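# Place blue magazine flat on wire rack's wooden board

## Task

Get the blue magazine lying flat on the wire rack's wooden board, well onto it rather than at the edge, with the hand released from it. The rack must stay where it was, and the black cup must remain upright.

## Robot and tools

Robot: two arms, left_arm (a left hand, on the +y side) and right_arm (a right hand). Base poses in the scene frame: left_arm at (+0.019, +0.291, +0.025) m, quat_wxyz (+1.000, 0, 0, +0.021); right_arm at (-0.045, -0.343, +0.002) m, quat_wxyz (+1.000, 0, 0, -0.009). A camera stand sits behind the arms. Cameras: cam_head_left, cam_head_right, cam_high, each 896x504.

Scene frame: origin at table-top height, midway between the nominal bases; +x out over the table, +z up, +y toward left_arm. Reported end_effector_position (m) and end_effector_quat_wxyz are in this frame and can be off by a few cm, more at long reach.

Hand point: a spot 0.05 m in front of the palm and 0.15 m from the wrist face along the fingers. Its +z runs along straight fingers (tips reach 0.06 to 0.07 m past it), +y points out of the palm, +x runs across the palm away from the thumb on the right hand, toward the thumb on the left hand. A wrist bracket on the little-finger side can strike things.

The 28-number row (one list covering both arms, every value in [-1, 1]): left_arm dx, dy, dz, rx, ry, rz; left hand little, ring, middle, index, thumb_bend, thumb_turn, force_limit, speed; then the same fourteen for right_arm and its hand. The six pose numbers are an offset, not a pose: measured from that arm's Hand target as it stood when the action or move began, along the Hand target's own axes. 1.0 equals 0.6 m for dx/dy/dz or 180 degrees; rx, ry, rz form one rotation vector. Every row of an action counts from the same start, so repeating an offset moves further. All zeros re-requests the current Hand target.

Hand numbers are absolute targets: fingers and thumb_bend +1 open/straight, -1 curled; thumb_turn +1 beside the palm, -1 opposite the fingers. force_limit maps -1..+1 to about 0..10 N at the fingertip (15 N for thumb motors); speed rises from near zero at -1 to full at +0.48 and above. For a gentle grip close with speed -0.94 or lower. A motor moves only when its target changes by 0.002 or more. To keep a hand unchanged, resend the eight numbers of its last executed row (or, before any, its hand_measured plus hand_force_limit and hand_speed). With thumb in front, the hand grips things about 0.035 to 0.065 m thick, handles down to 0.025 m. To loosen, send targets more open than hand_measured.

Tools:
- execute_actions(actions, cameras): actions is a list of actions, each a table of up to 15 rows of 28 numbers, one row per 1/30 s step; a short table repeats its last row. Images come only for an empty actions list or when cameras names them (["all"] for all).
- move(target, speed, blend, blocking, cameras): target is one 28-number row or up to 15 rows, all offsets from the same starting Hand targets. speed is path top speed in m/s, 0.002 to 4.3 (default 0.25), one value or one per target; turns up to twice that in rad/s. blend (m) rounds corners between listed targets; 0 stops at each. Paths run straight, do not avoid obstacles, last 0.5 to 10 s. Hand numbers of the first target go out at the start; later ones when the arms arrive and rest. blocking=false returns after about 0.5 s while the move continues.
- wait(seconds 0 to 10, cameras): lets time pass holding the last command.
- stop(cameras): brakes a running move.
- zoom_image(camera, region [x0, y0, x1, y1] pixels, at most 504x504): closer look at the newest image.
- show_instructions(): shows the reference pages.
- finished_scene(scene): ends the scene (1 or 2); irreversible.

Results: Hand target (the last commanded pose after clipping; next offsets start here), hand point position and quaternion, joint positions, velocities and torques, hand_measured, hand_stopped_by (moving, target, force, stalled, fault), hand_load_n (positive when the finger is pushed open; a lost grip shows as load near 0), motor temperatures, MOTOR HOT or OVER-TEMPERATURE FAULT lines, and for move a "move:" line: done, off_target, moving, held or fault, plus limits (paced = pose clipped, held = steps withheld). Done means at rest within 10 mm and 2 degrees; neither done nor off_target reveals contact.

Behaviour: the arm tracks loosely; it often rests 1 to 3 cm (sometimes 5) low or short without any contact; send the missing distance as a new offset. Commanded orientation is clipped to 40 degrees from the measured one per step. Avoid paths near an arm's own base. An arm blocked by something keeps pressing until commanded back past its hand point. Holding loads, stretching out or pushing into the unreachable heats motors; at 100 °C the arm drops for 30 to 60 s.

Avoid: dropping the magazine or releasing it while moving, hitting the rack or table hard, knocking over the cup, anything leaving the table, fast collisions, excess finger force, and any contact between the two hands. Thinking time lets the scene run, so be brief and move smoothly.

Each tool is called after "Emit:" as a command line: name --argument value for each argument, lists and objects as JSON in quotes; but a table of rows of numbers goes row by row, as --pt "numbers of a row", without its own name.

Reference images:

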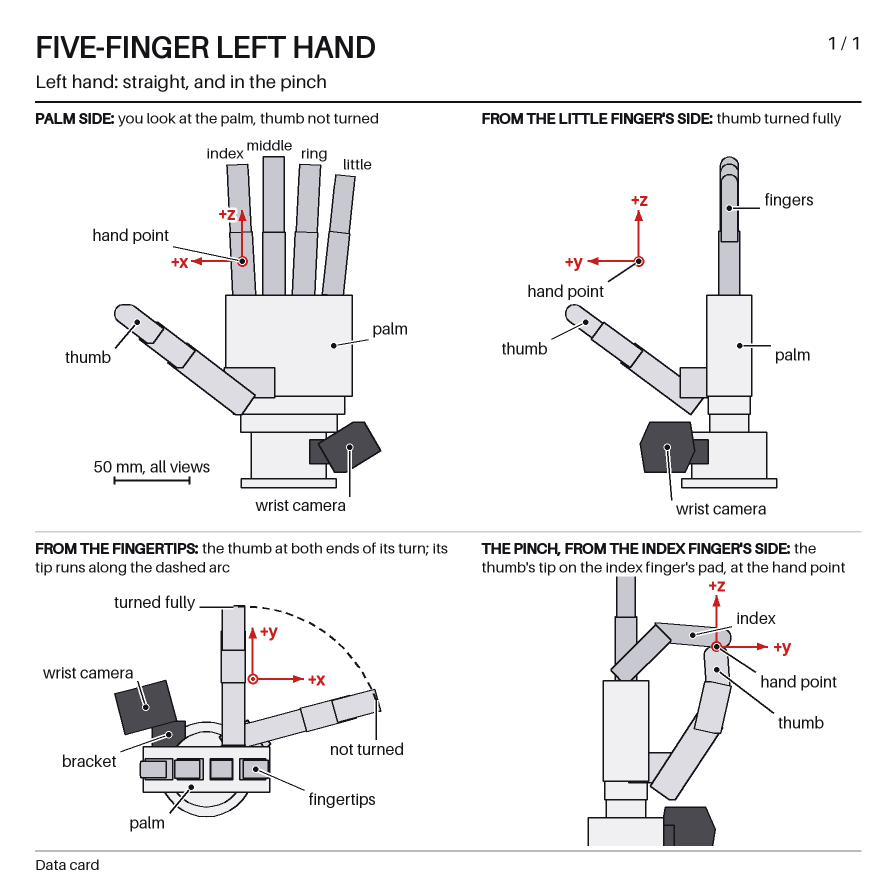

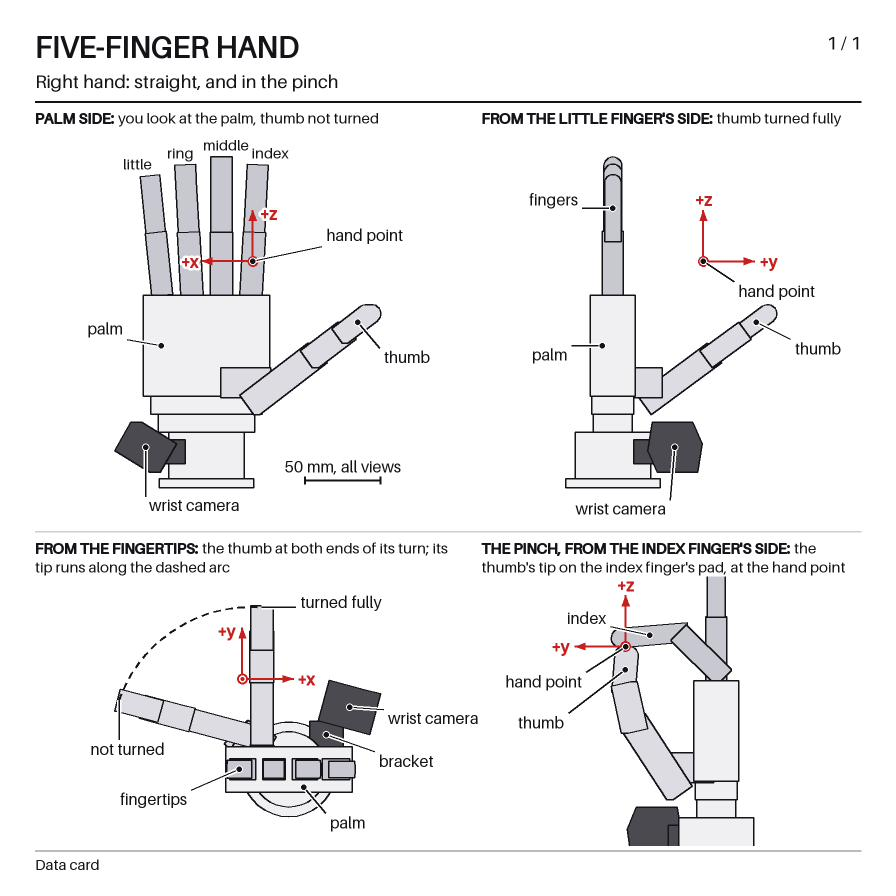

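## Session

Emit:
execute_actions --actions '[]'

Scene clock: 0.00 s.
left_arm: end_effector_position=(+0.5335, +0.6355, +0.2450) hand_measured=(+1.000, +1.000, +1.000, +1.000, +1.000, +1.000) hand_load_n=(+0.0, +0.0, +0.0, +0.0, +0.0, +0.0) hand_stopped_by=(target, target, target, target, target, target) hand_force_limit=0.00 hand_speed=-0.80 end_effector_quat_wxyz=(+0.374, -0.369, +0.851, -0.005) | right_arm: end_effector_position=(+0.2106, -0.8272, +0.1445) hand_measured=(+1.000, +1.000, +1.000, +1.000, +1.000, +1.000) hand_load_n=(+0.0, +0.0, +0.0, +0.0, +0.0, +0.0) hand_stopped_by=(target, target, target, target, target, target) hand_force_limit=0.00 hand_speed=-0.80 end_effector_quat_wxyz=(+0.186, +0.691, +0.122, +0.688)
Joint positions: left_arm=[0.506 1.567 1.411 -0.655 0.106 1.259] | right_arm=[-1.385 1.795 0.654 1.201 -1.313 -1.951]
Joint velocities: within noise
Joint torques (N m): no reading
Motor temperatures (°C): left_arm=[32 28 24 23 23 23] | right_arm=[25 29 22 22 24 21]
Heat: left arm: hottest waist 32 °C; right arm: hottest shoulder 29 °C.
Hand target: left_arm +0.5413, +0.6402, +0.2674; +0.394, -0.364, +0.844, -0.002 | right_arm +0.2114, -0.8321, +0.1530; +0.194, +0.687, +0.130, +0.688

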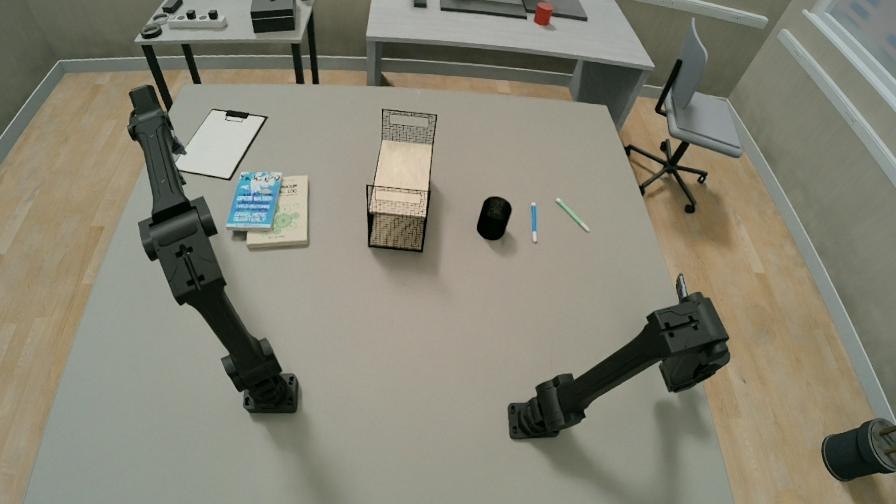

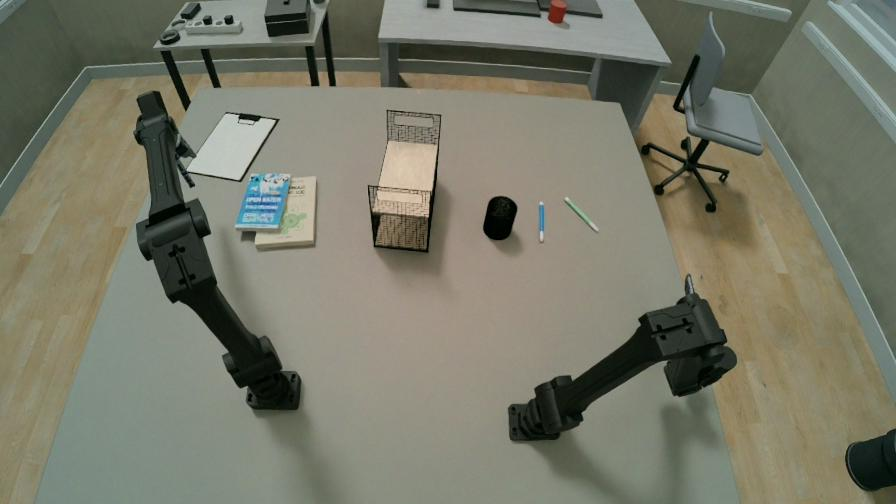

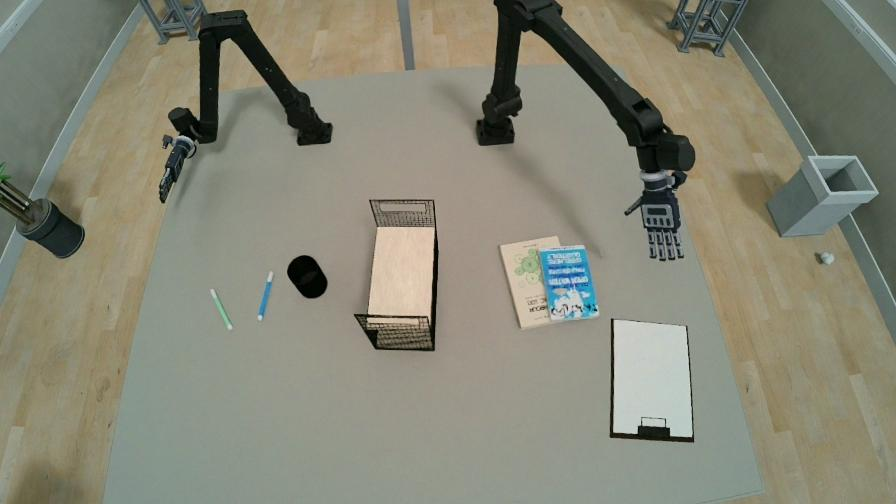

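Emit:
zoom_image --camera "cam_head_left" --region '[200, 90, 460, 270]'

Emit:
zoom_image --camera "cam_high" --region '[340, 180, 620, 360]'

Emit:
zoom_image --camera "cam_head_left" --region '[210, 150, 330, 260]'

Scaled by 1.938 from the camera's 896x504 image, which has a finer 1280x720 frame.

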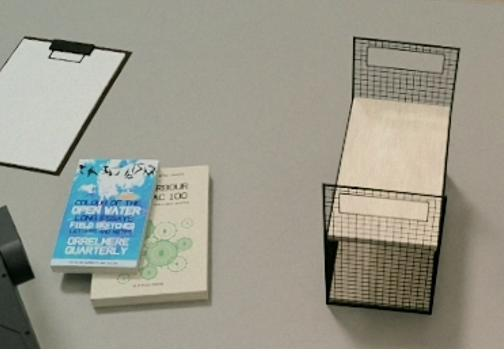

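Scaled by 1.800 from the camera's 896x504 image, which has a finer 1280x720 frame.

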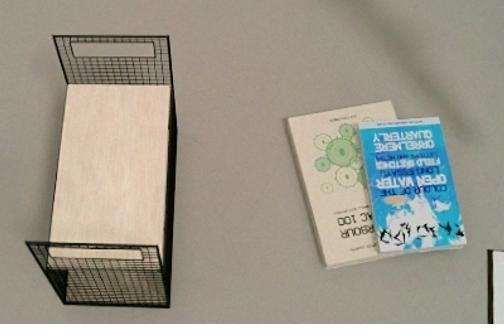

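Scaled by 4.200 from the camera's 896x504 image, which has a finer 1280x720 frame.

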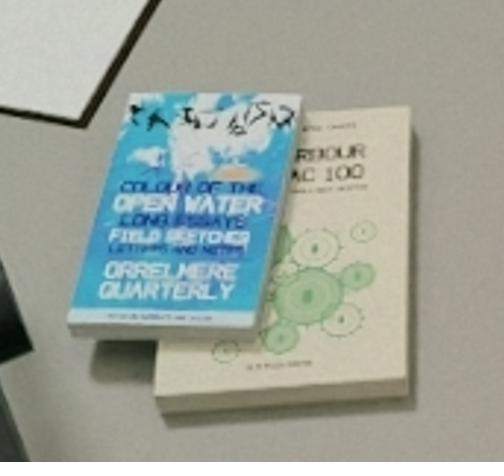

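Emit:
zoom_image --camera "cam_head_left" --region '[355, 100, 455, 260]'

Emit:
zoom_image --camera "cam_head_right" --region '[355, 100, 455, 260]'

Emit:
zoom_image --camera "cam_high" --region '[345, 190, 455, 360]'

Emit:
zoom_image --camera "cam_high" --region '[490, 225, 610, 335]'

Scaled by 3.150 from the camera's 896x504 image, which has a finer 1280x720 frame.

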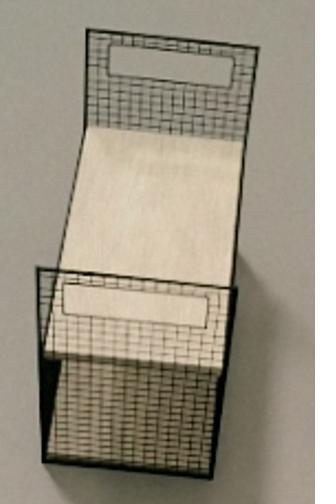

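Scaled by 3.150 from the camera's 896x504 image, which has a finer 1280x720 frame.

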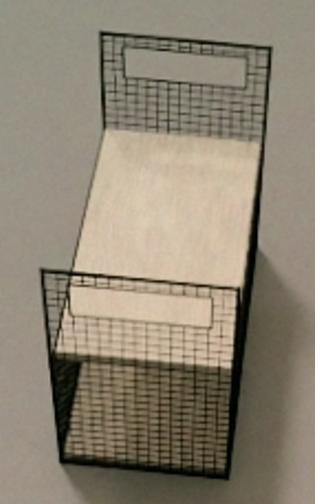

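Scaled by 2.965 from the camera's 896x504 image, which has a finer 1280x720 frame.

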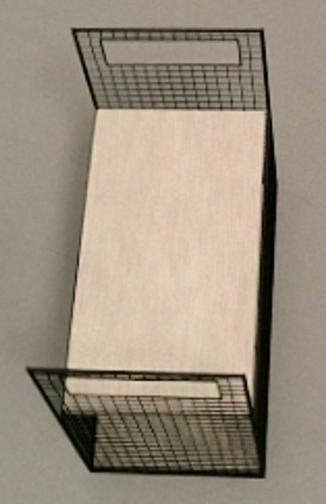

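Scaled by 4.200 from the camera's 896x504 image, which has a finer 1280x720 frame.

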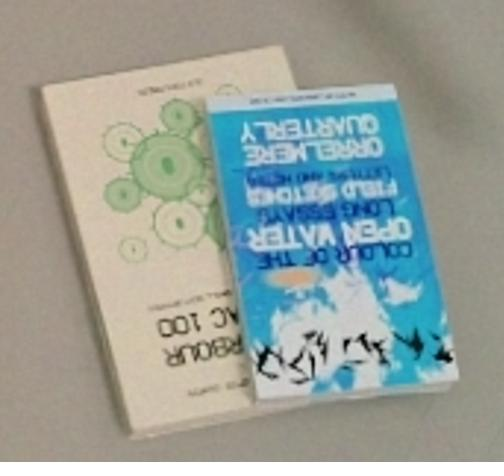

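Emit:
move --target '[-0.0025, -0.0767, 0.0755, -0.383, 0.123, -0.706, 1, 1, 1, 1, 1, -1, 0, 0.2, 0, 0, 0, 0, 0, 0, 1, 1, 1, 1, 1, 1, 0, -0.8]' --speed 0.5 --cameras '["all"]'

Scene clock: 14.33 s.
left_arm: end_effector_position=(+0.6050, +0.6147, +0.2284) hand_measured=(+1.000, +1.000, +1.000, +1.000, +1.000, -1.000) hand_load_n=(+0.0, +0.0, +0.0, +0.0, +0.0, -0.5) hand_stopped_by=(target, target, target, target, target, target) hand_force_limit=0.00 hand_speed=0.20 end_effector_quat_wxyz=(+0.124, +0.988, +0.019, +0.089) | right_arm: end_effector_position=(+0.2106, -0.8272, +0.1445) hand_measured=(+1.000, +1.000, +1.000, +1.000, +1.000, +1.000) hand_load_n=(+0.5, +0.0, +0.0, +0.0, +0.0, +0.0) hand_stopped_by=(target, target, target, target, target, target) hand_force_limit=0.00 hand_speed=-0.80 end_effector_quat_wxyz=(+0.186, +0.691, +0.122, +0.688)
Joint positions: left_arm=[0.648 2.178 2.281 -1.689 0.306 -0.918] | right_arm=[-1.385 1.795 0.654 1.201 -1.313 -1.951]
Joint torques (N m): left_arm=[3.02 -22.12 9.58 -0.38 0.52 -0.21] | right_arm=[-1.49 -13.27 5.18 1.5 0.01 -0.09]
Heat: left arm: hottest waist 32 °C; right arm: hottest shoulder 30 °C.
Hand target: left_arm +0.6002, +0.6202, +0.2506; +0.174, +0.985, +0.000, +0.000 | right_arm +0.2114, -0.8321, +0.1530; +0.194, +0.687, +0.130, +0.688
Off the commanded pose: left_arm 0.023 m, 12 deg | right_arm 0.010 m, 1 deg.
joint sent to its limit (left arm) — joint 4 (wrist pitch), lower limit. The joint targets are off in orientation, not in position.
move: off_target (left_arm)

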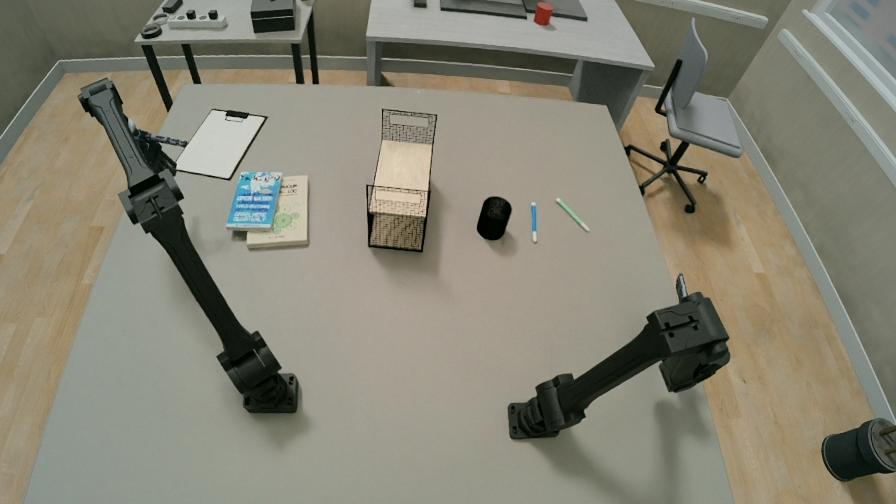

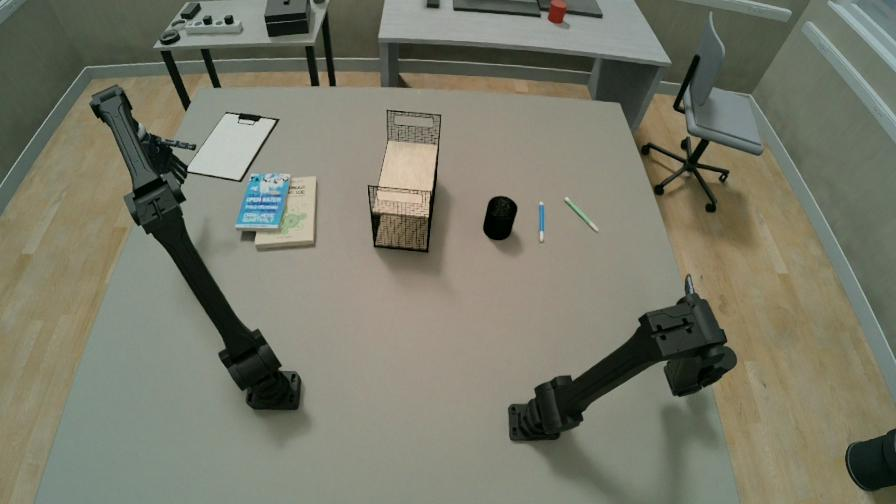

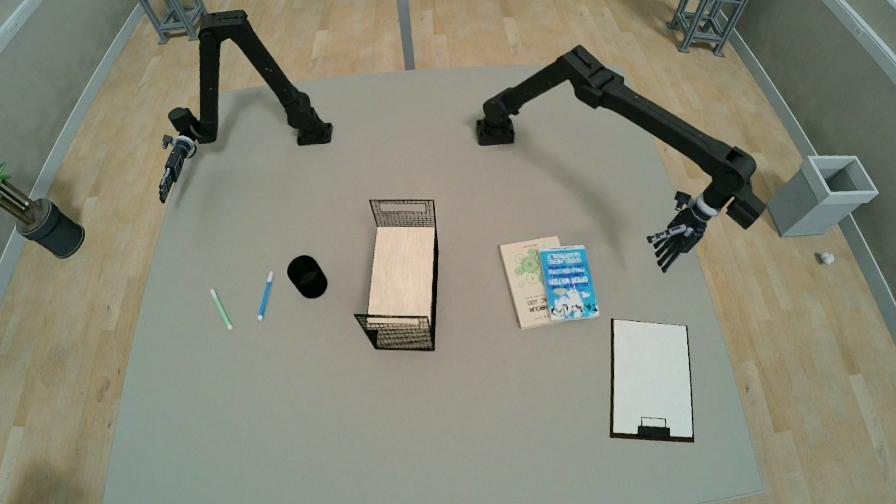

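Emit:
zoom_image --camera "cam_high" --region '[600, 150, 760, 290]'

Emit:
zoom_image --camera "cam_head_left" --region '[70, 70, 290, 260]'

Scaled by 3.150 from the camera's 896x504 image, which has a finer 1280x720 frame.

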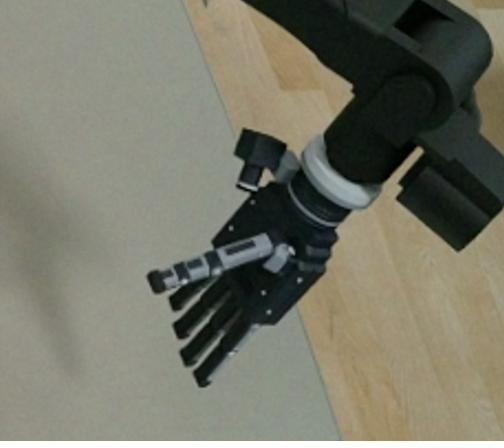

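Scaled by 2.291 from the camera's 896x504 image, which has a finer 1280x720 frame.

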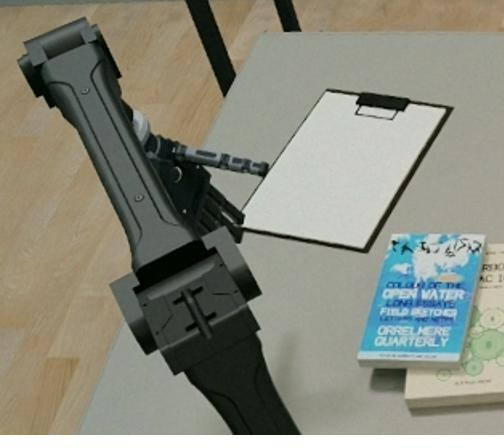

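Emit:
move --target '[0.0417, 0.0484, 0.1595, -0.0556, 0, 0, 0.3, 0.3, 0.3, 0.3, 0.1, -1, 0, 0.2, 0, 0, 0, 0, 0, 0, 1, 1, 1, 1, 1, 1, 0, -0.8]' --speed 0.25 --cameras '["all"]'

Emit:
zoom_image --camera "cam_high" --region '[500, 180, 700, 340]'

Emit:
zoom_image --camera "cam_head_left" --region '[130, 100, 330, 260]'

Scene clock: 18.50 s.
left_arm: end_effector_position=(+0.6210, +0.5627, +0.1641) hand_measured=(+0.300, +0.300, +0.300, +0.300, +0.100, -1.000) hand_load_n=(+0.5, +0.0, +0.0, +0.0, +0.0, +0.0) hand_stopped_by=(target, target, target, target, target, target) hand_force_limit=0.00 hand_speed=0.20 end_effector_quat_wxyz=(+0.227, +0.972, +0.020, +0.059) | right_arm: end_effector_position=(+0.2106, -0.8272, +0.1445) hand_measured=(+1.000, +1.000, +1.000, +1.000, +1.000, +1.000) hand_load_n=(+0.0, +0.0, +0.0, +0.0, +0.0, +0.0) hand_stopped_by=(target, target, target, target, target, target) hand_force_limit=0.00 hand_speed=-0.80 end_effector_quat_wxyz=(+0.186, +0.691, +0.122, +0.688)
Joint positions: left_arm=[0.602 2.261 2.195 -1.689 0.439 -0.927] | right_arm=[-1.385 1.795 0.654 1.201 -1.313 -1.951]
Joint torques (N m): left_arm=[1.61 -20.37 10.17 -0.61 0.64 -0.13] | right_arm=[-1.49 -13.27 5.15 1.51 0 -0.08]
Heat: left arm: hottest waist 32 °C; right arm: hottest shoulder 30 °C.
Hand target: left_arm +0.6253, +0.5601, +0.1707; +0.259, +0.966, +0.000, +0.000 | right_arm +0.2114, -0.8321, +0.1530; +0.194, +0.687, +0.130, +0.688
Off the commanded pose: left_arm 0.008 m, 8 deg | right_arm 0.010 m, 1 deg.
joint sent to its limit (left arm) — joint 4 (wrist pitch), lower limit. The joint targets are off in orientation, not in position.
move: off_target (left_arm)

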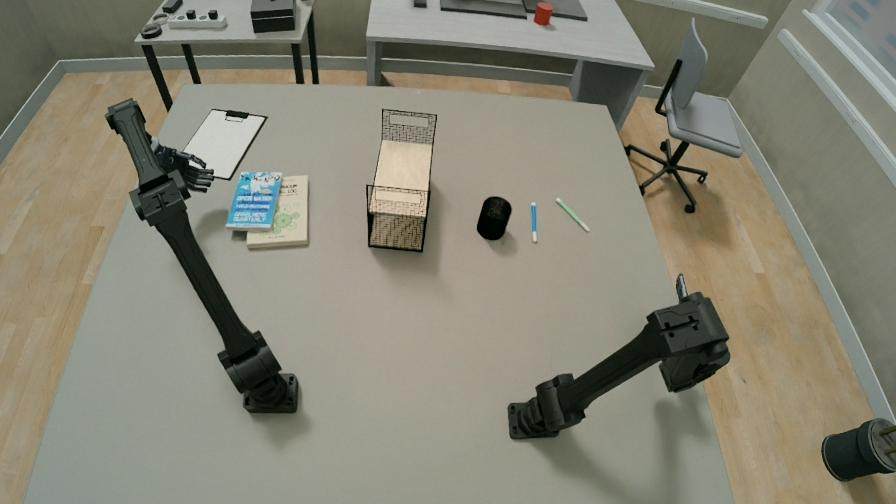

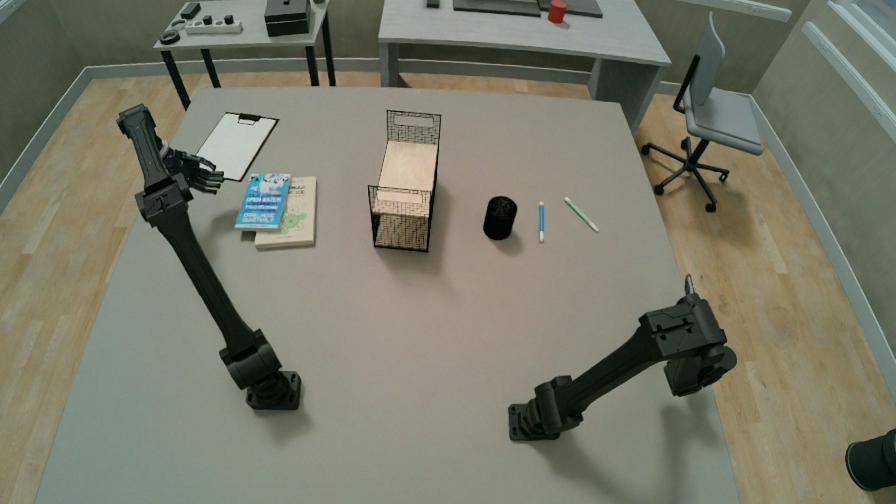

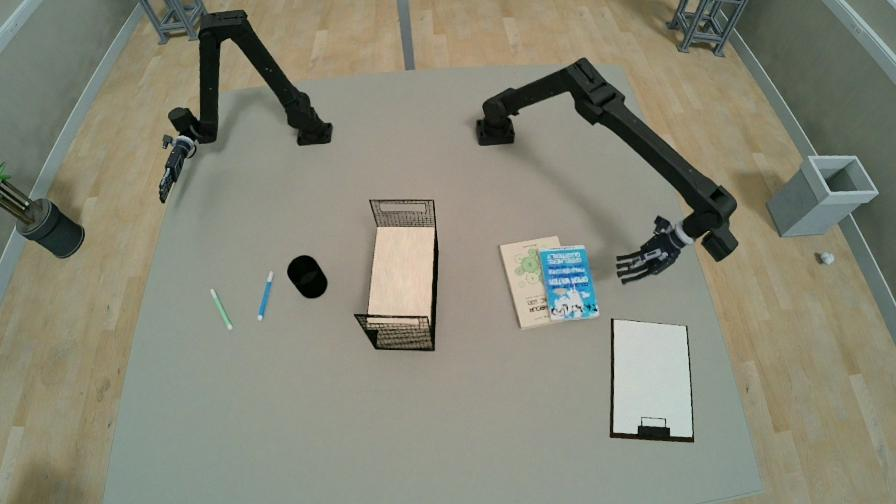

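Scaled by 2.520 from the camera's 896x504 image, which has a finer 1280x720 frame.

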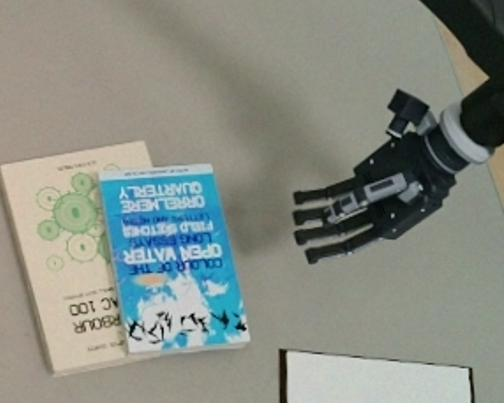

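Scaled by 2.520 from the camera's 896x504 image, which has a finer 1280x720 frame.

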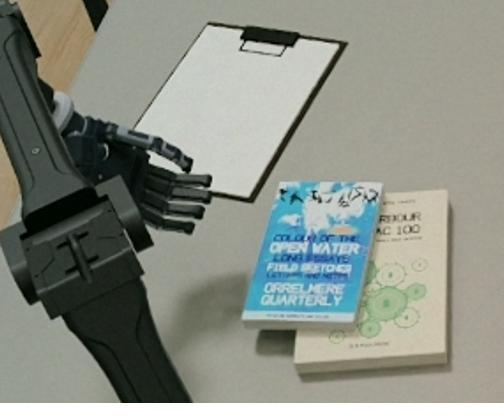

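Emit:
move --target '[0, -0.0625, 0.1083, 0, 0, 0, 0.3, 0.3, 0.3, 0.3, 0.1, -1, 0, 0.2, 0, 0, 0, 0, 0, 0, 1, 1, 1, 1, 1, 1, 0, -0.8]' --speed 0.12 --cameras '["all"]'

Emit:
zoom_image --camera "cam_high" --region '[500, 200, 680, 340]'

Emit:
zoom_image --camera "cam_head_left" --region '[150, 130, 320, 260]'

Emit:
zoom_image --camera "cam_head_right" --region '[160, 130, 330, 260]'

Scene clock: 21.43 s.
left_arm: end_effector_position=(+0.6150, +0.5606, +0.0811) hand_measured=(+0.300, +0.300, +0.300, +0.300, +0.100, -1.000) hand_load_n=(+0.0, +0.0, +0.0, +0.0, +0.0, +0.0) hand_stopped_by=(target, target, target, target, target, target) hand_force_limit=0.00 hand_speed=0.20 end_effector_quat_wxyz=(+0.260, +0.965, +0.024, +0.006) | right_arm: end_effector_position=(+0.2106, -0.8272, +0.1445) hand_measured=(+1.000, +1.000, +1.000, +1.000, +1.000, +1.000) hand_load_n=(+0.0, +0.0, +0.0, +0.5, +0.0, +0.0) hand_stopped_by=(target, target, target, target, target, target) hand_force_limit=0.00 hand_speed=-0.80 end_effector_quat_wxyz=(+0.186, +0.691, +0.122, +0.688)
Joint positions: left_arm=[0.602 2.392 2.195 -1.689 0.428 -0.907] | right_arm=[-1.385 1.795 0.654 1.201 -1.313 -1.951]
Joint torques (N m): left_arm=[0.5 -22.12 11.99 -0.83 0.32 0.1] | right_arm=[-1.49 -13.16 5.15 1.52 0 -0.08]
Heat: left arm: hottest waist 32 °C; right arm: hottest shoulder 30 °C.
Hand target: left_arm +0.6254, +0.5600, +0.0958; +0.259, +0.966, +0.000, +0.000 | right_arm +0.2114, -0.8321, +0.1530; +0.194, +0.687, +0.130, +0.688
Off the commanded pose: left_arm 0.018 m, 3 deg | right_arm 0.010 m, 1 deg.
joint sent to its limit (left arm) — joint 4 (wrist pitch), lower limit. The joint targets are off in orientation, not in position.
move: off_target (left_arm)

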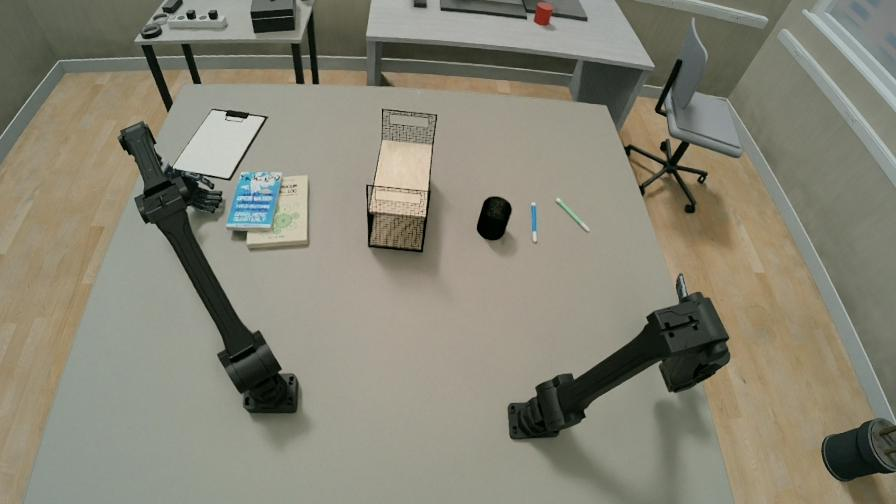

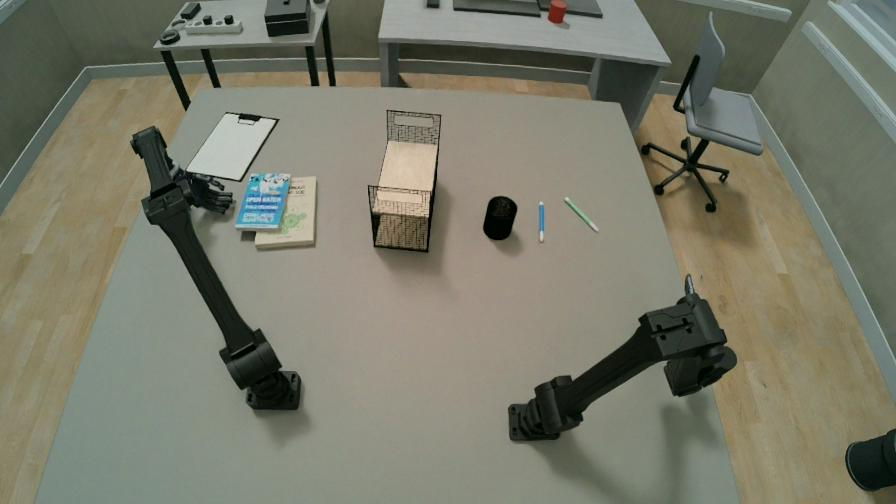

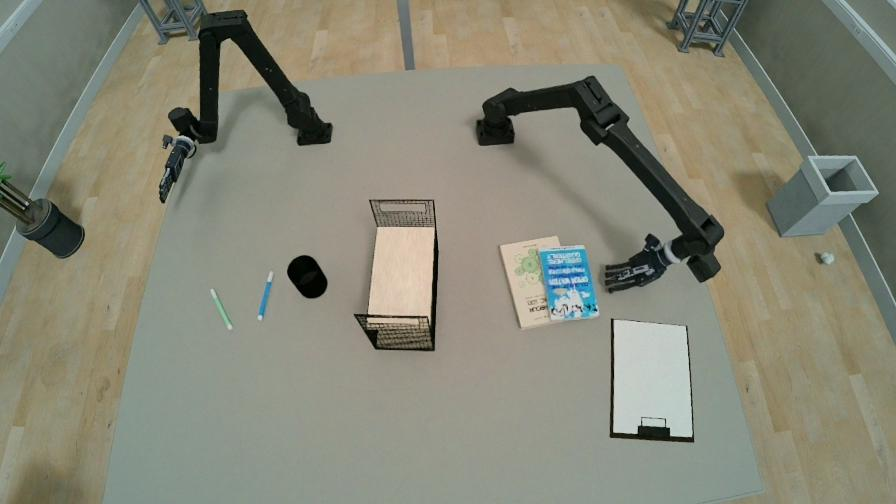

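Scaled by 2.800 from the camera's 896x504 image, which has a finer 1280x720 frame.

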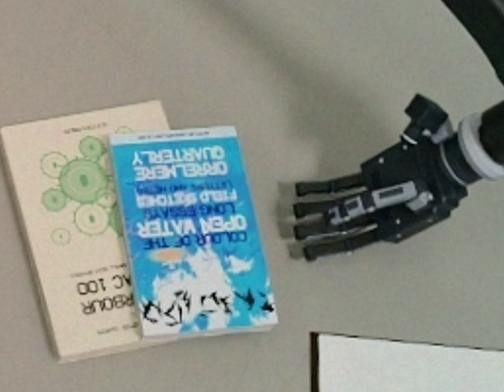

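Scaled by 2.965 from the camera's 896x504 image, which has a finer 1280x720 frame.

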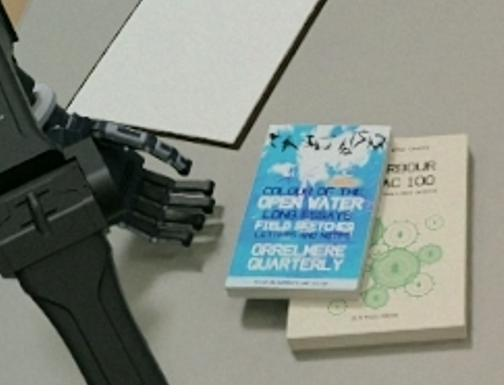

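Scaled by 2.965 from the camera's 896x504 image, which has a finer 1280x720 frame.

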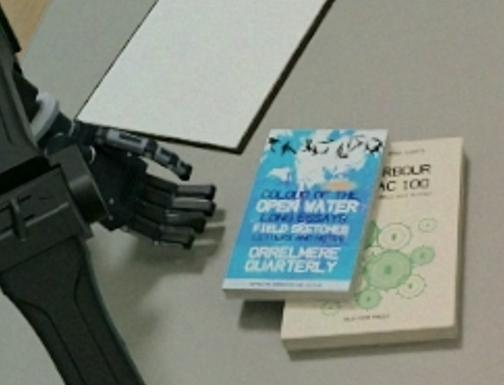

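Emit:
move --target '[0.008, -0.0125, 0.0217, 0, 0, 0, 0.3, 0.3, 0.3, 0.3, 0.1, -1, 0, 0.2, 0, 0, 0, 0, 0, 0, 1, 1, 1, 1, 1, 1, 0, -0.8]' --speed 0.06 --cameras '["all"]'

Emit:
zoom_image --camera "cam_high" --region '[540, 220, 680, 320]'

Emit:
zoom_image --camera "cam_head_right" --region '[180, 150, 300, 250]'

Scene clock: 23.07 s.
left_arm: end_effector_position=(+0.6180, +0.5623, +0.0730) hand_measured=(+0.300, +0.300, +0.300, +0.300, +0.100, -1.000) hand_load_n=(+0.0, +0.0, +0.0, +0.0, +0.0, +0.0) hand_stopped_by=(target, target, target, target, target, target) hand_force_limit=0.00 hand_speed=0.20 end_effector_quat_wxyz=(+0.260, +0.965, +0.023, +0.004) | right_arm: end_effector_position=(+0.2106, -0.8272, +0.1445) hand_measured=(+1.000, +1.000, +1.000, +1.000, +1.000, +1.000) hand_load_n=(+0.0, +0.0, +0.0, +0.0, +0.0, +0.0) hand_stopped_by=(target, target, target, target, target, target) hand_force_limit=0.00 hand_speed=-0.80 end_effector_quat_wxyz=(+0.186, +0.691, +0.122, +0.688)
Joint positions: left_arm=[0.601 2.414 2.214 -1.689 0.427 -0.905] | right_arm=[-1.385 1.795 0.654 1.201 -1.313 -1.951]
Joint torques (N m): left_arm=[0.38 -21.19 12.71 -0.8 0.29 0.09] | right_arm=[-1.49 -13.22 5.15 1.5 0.01 -0.09]
Heat: left arm: hottest waist 32 °C; right arm: hottest shoulder 30 °C.
Hand target: left_arm +0.6301, +0.5600, +0.0805; +0.259, +0.966, +0.000, +0.000 | right_arm +0.2114, -0.8321, +0.1530; +0.194, +0.687, +0.130, +0.688
Off the commanded pose: left_arm 0.015 m, 3 deg | right_arm 0.010 m, 1 deg.
joint sent to its limit (left arm) — joint 4 (wrist pitch), lower limit. The joint targets still meet the commanded pose.
move: off_target (left_arm)

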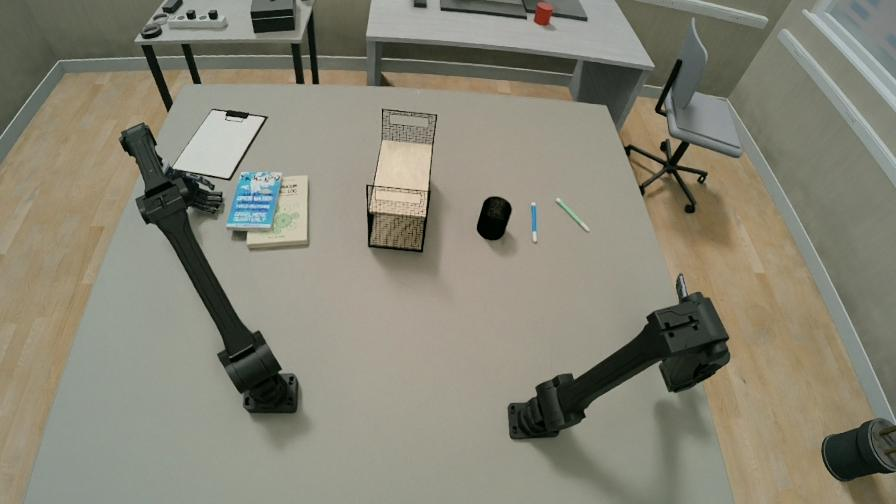

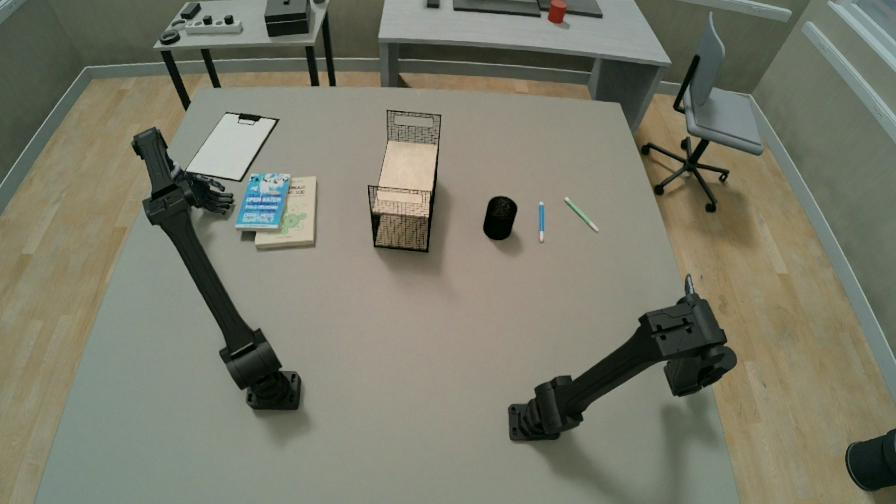

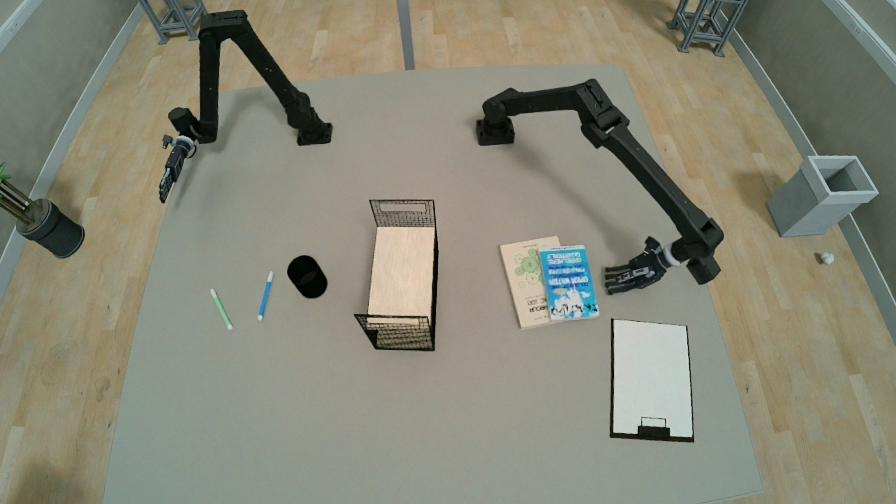

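Scaled by 3.600 from the camera's 896x504 image, which has a finer 1280x720 frame.

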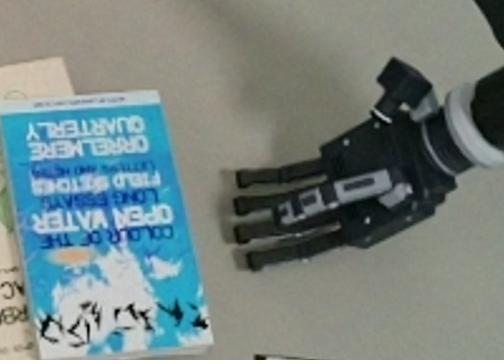

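Scaled by 4.200 from the camera's 896x504 image, which has a finer 1280x720 frame.

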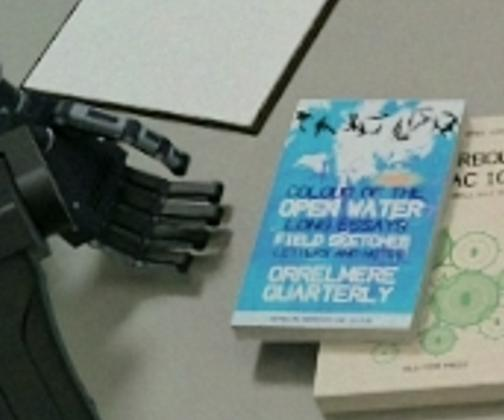

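Emit:
zoom_image --camera "cam_head_right" --region '[205, 170, 265, 250]'

Emit:
zoom_image --camera "cam_head_left" --region '[195, 170, 255, 250]'

Scaled by 6.300 from the camera's 896x504 image, which has a finer 1280x720 frame.

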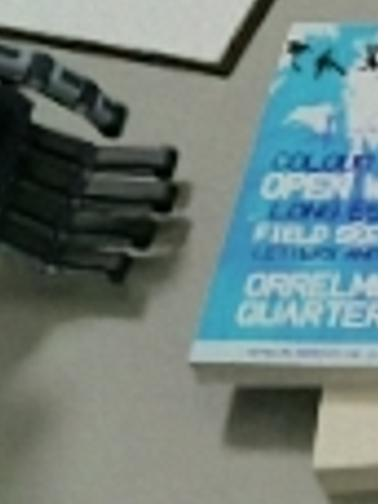

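Scaled by 6.300 from the camera's 896x504 image, which has a finer 1280x720 frame.

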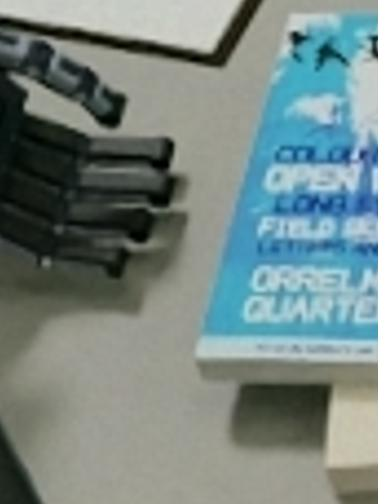

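Emit:
move --pt "0 -0.0033 0.0058 0 0 0 0.3 0.3 0.3 0.3 0.3 -1 0 0.2 0 0 0 0 0 0 1 1 1 1 1 1 0 -0.8" --pt "0 0.0688 0.0475 0 0 0 0.3 0.3 0.3 0.3 0.3 -1 0 0.2 0 0 0 0 0 0 1 1 1 1 1 1 0 -0.8" --speed 0.06 --cameras '["all"]'

Emit:
zoom_image --camera "cam_high" --region '[540, 220, 680, 320]'

Emit:
zoom_image --camera "cam_head_right" --region '[190, 150, 290, 250]'

Scene clock: 26.30 s.
left_arm: end_effector_position=(+0.6222, +0.5167, +0.0628) hand_measured=(+0.300, +0.300, +0.300, +0.300, +0.300, -1.000) hand_load_n=(+0.0, +0.0, +0.0, -1.5, +0.0, +0.0) hand_stopped_by=(target, target, target, target, target, target) hand_force_limit=0.00 hand_speed=0.20 end_effector_quat_wxyz=(+0.268, +0.963, +0.003, -0.010) | right_arm: end_effector_position=(+0.2106, -0.8272, +0.1445) hand_measured=(+1.000, +1.000, +1.000, +1.000, +1.000, +1.000) hand_load_n=(+0.0, +0.0, +0.0, +0.0, +0.0, +0.0) hand_stopped_by=(target, target, target, target, target, target) hand_force_limit=0.00 hand_speed=-0.80 end_effector_quat_wxyz=(+0.186, +0.691, +0.122, +0.688)
Joint positions: left_arm=[0.541 2.382 2.12 -1.644 0.436 -0.92] | right_arm=[-1.385 1.795 0.654 1.201 -1.313 -1.951]
Joint torques (N m): left_arm=[0.32 -23.18 8.38 -0.14 0.48 -0.17] | right_arm=[-1.44 -13.22 5.15 1.51 0 -0.08]
Motor temperatures (°C): left_arm=[32 32 29 23 23 23] | right_arm=[25 30 25 22 24 21]
Heat: left arm: hottest waist 32 °C; right arm: hottest shoulder 30 °C.
Hand target: left_arm +0.6301, +0.5099, +0.0767; +0.259, +0.966, +0.000, +0.000 | right_arm +0.2114, -0.8321, +0.1530; +0.194, +0.687, +0.130, +0.688
Off the commanded pose: left_arm 0.017 m, 2 deg | right_arm 0.010 m, 1 deg.
move: off_target (left_arm)

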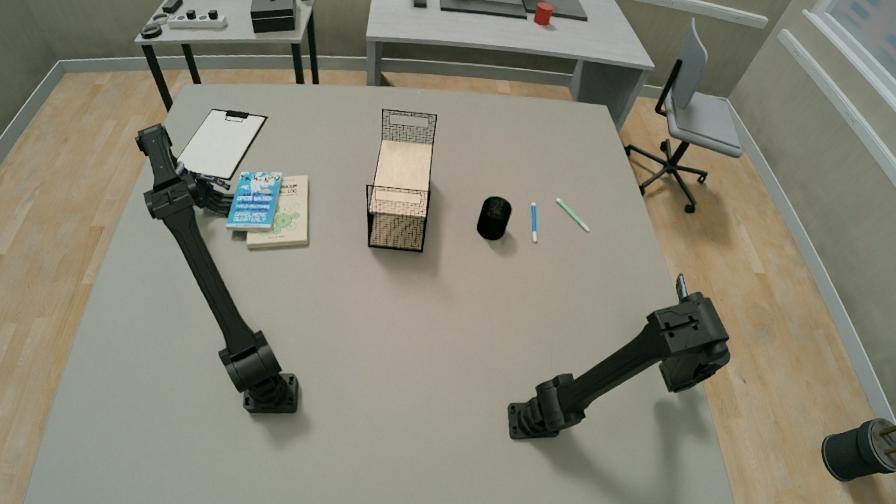

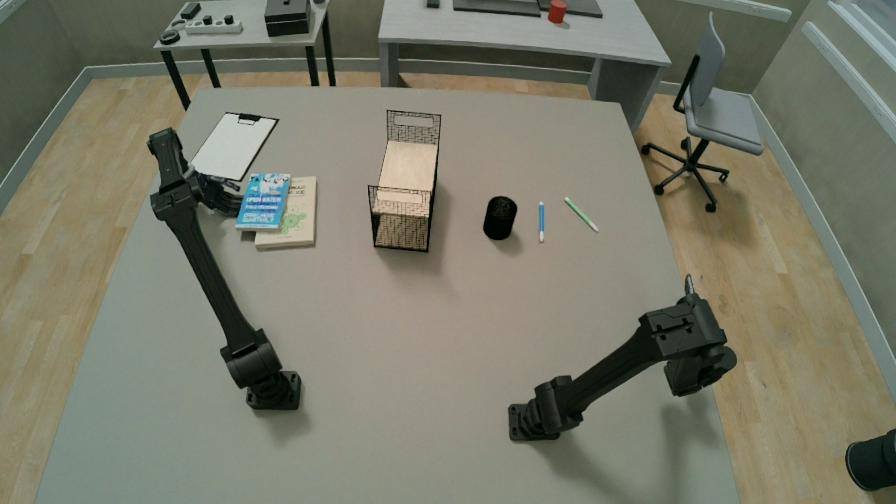

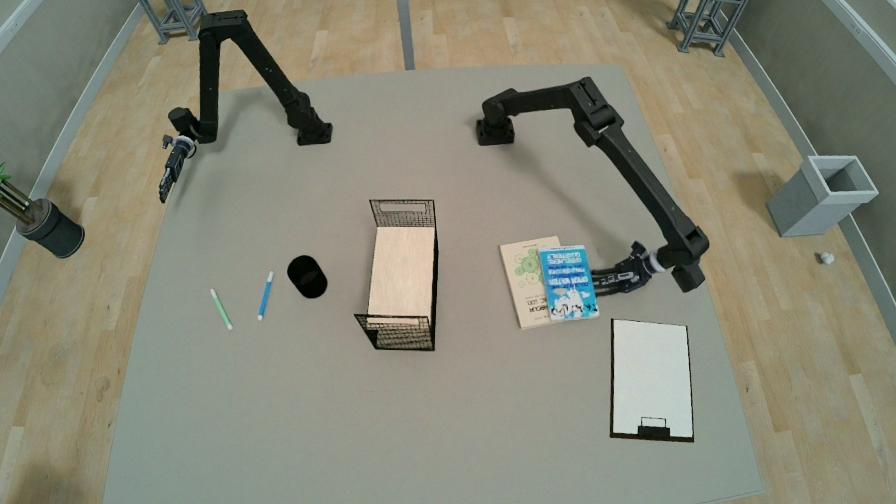

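Scaled by 3.600 from the camera's 896x504 image, which has a finer 1280x720 frame.

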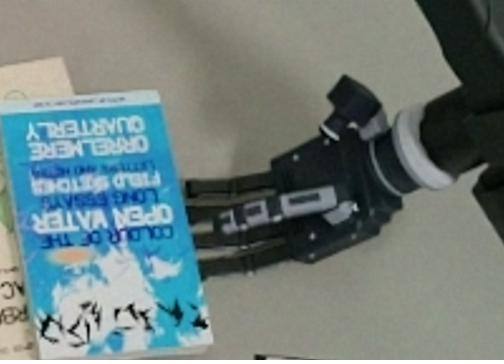

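Scaled by 5.040 from the camera's 896x504 image, which has a finer 1280x720 frame.

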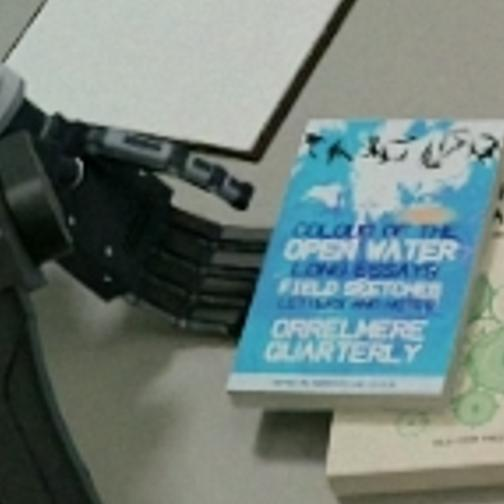

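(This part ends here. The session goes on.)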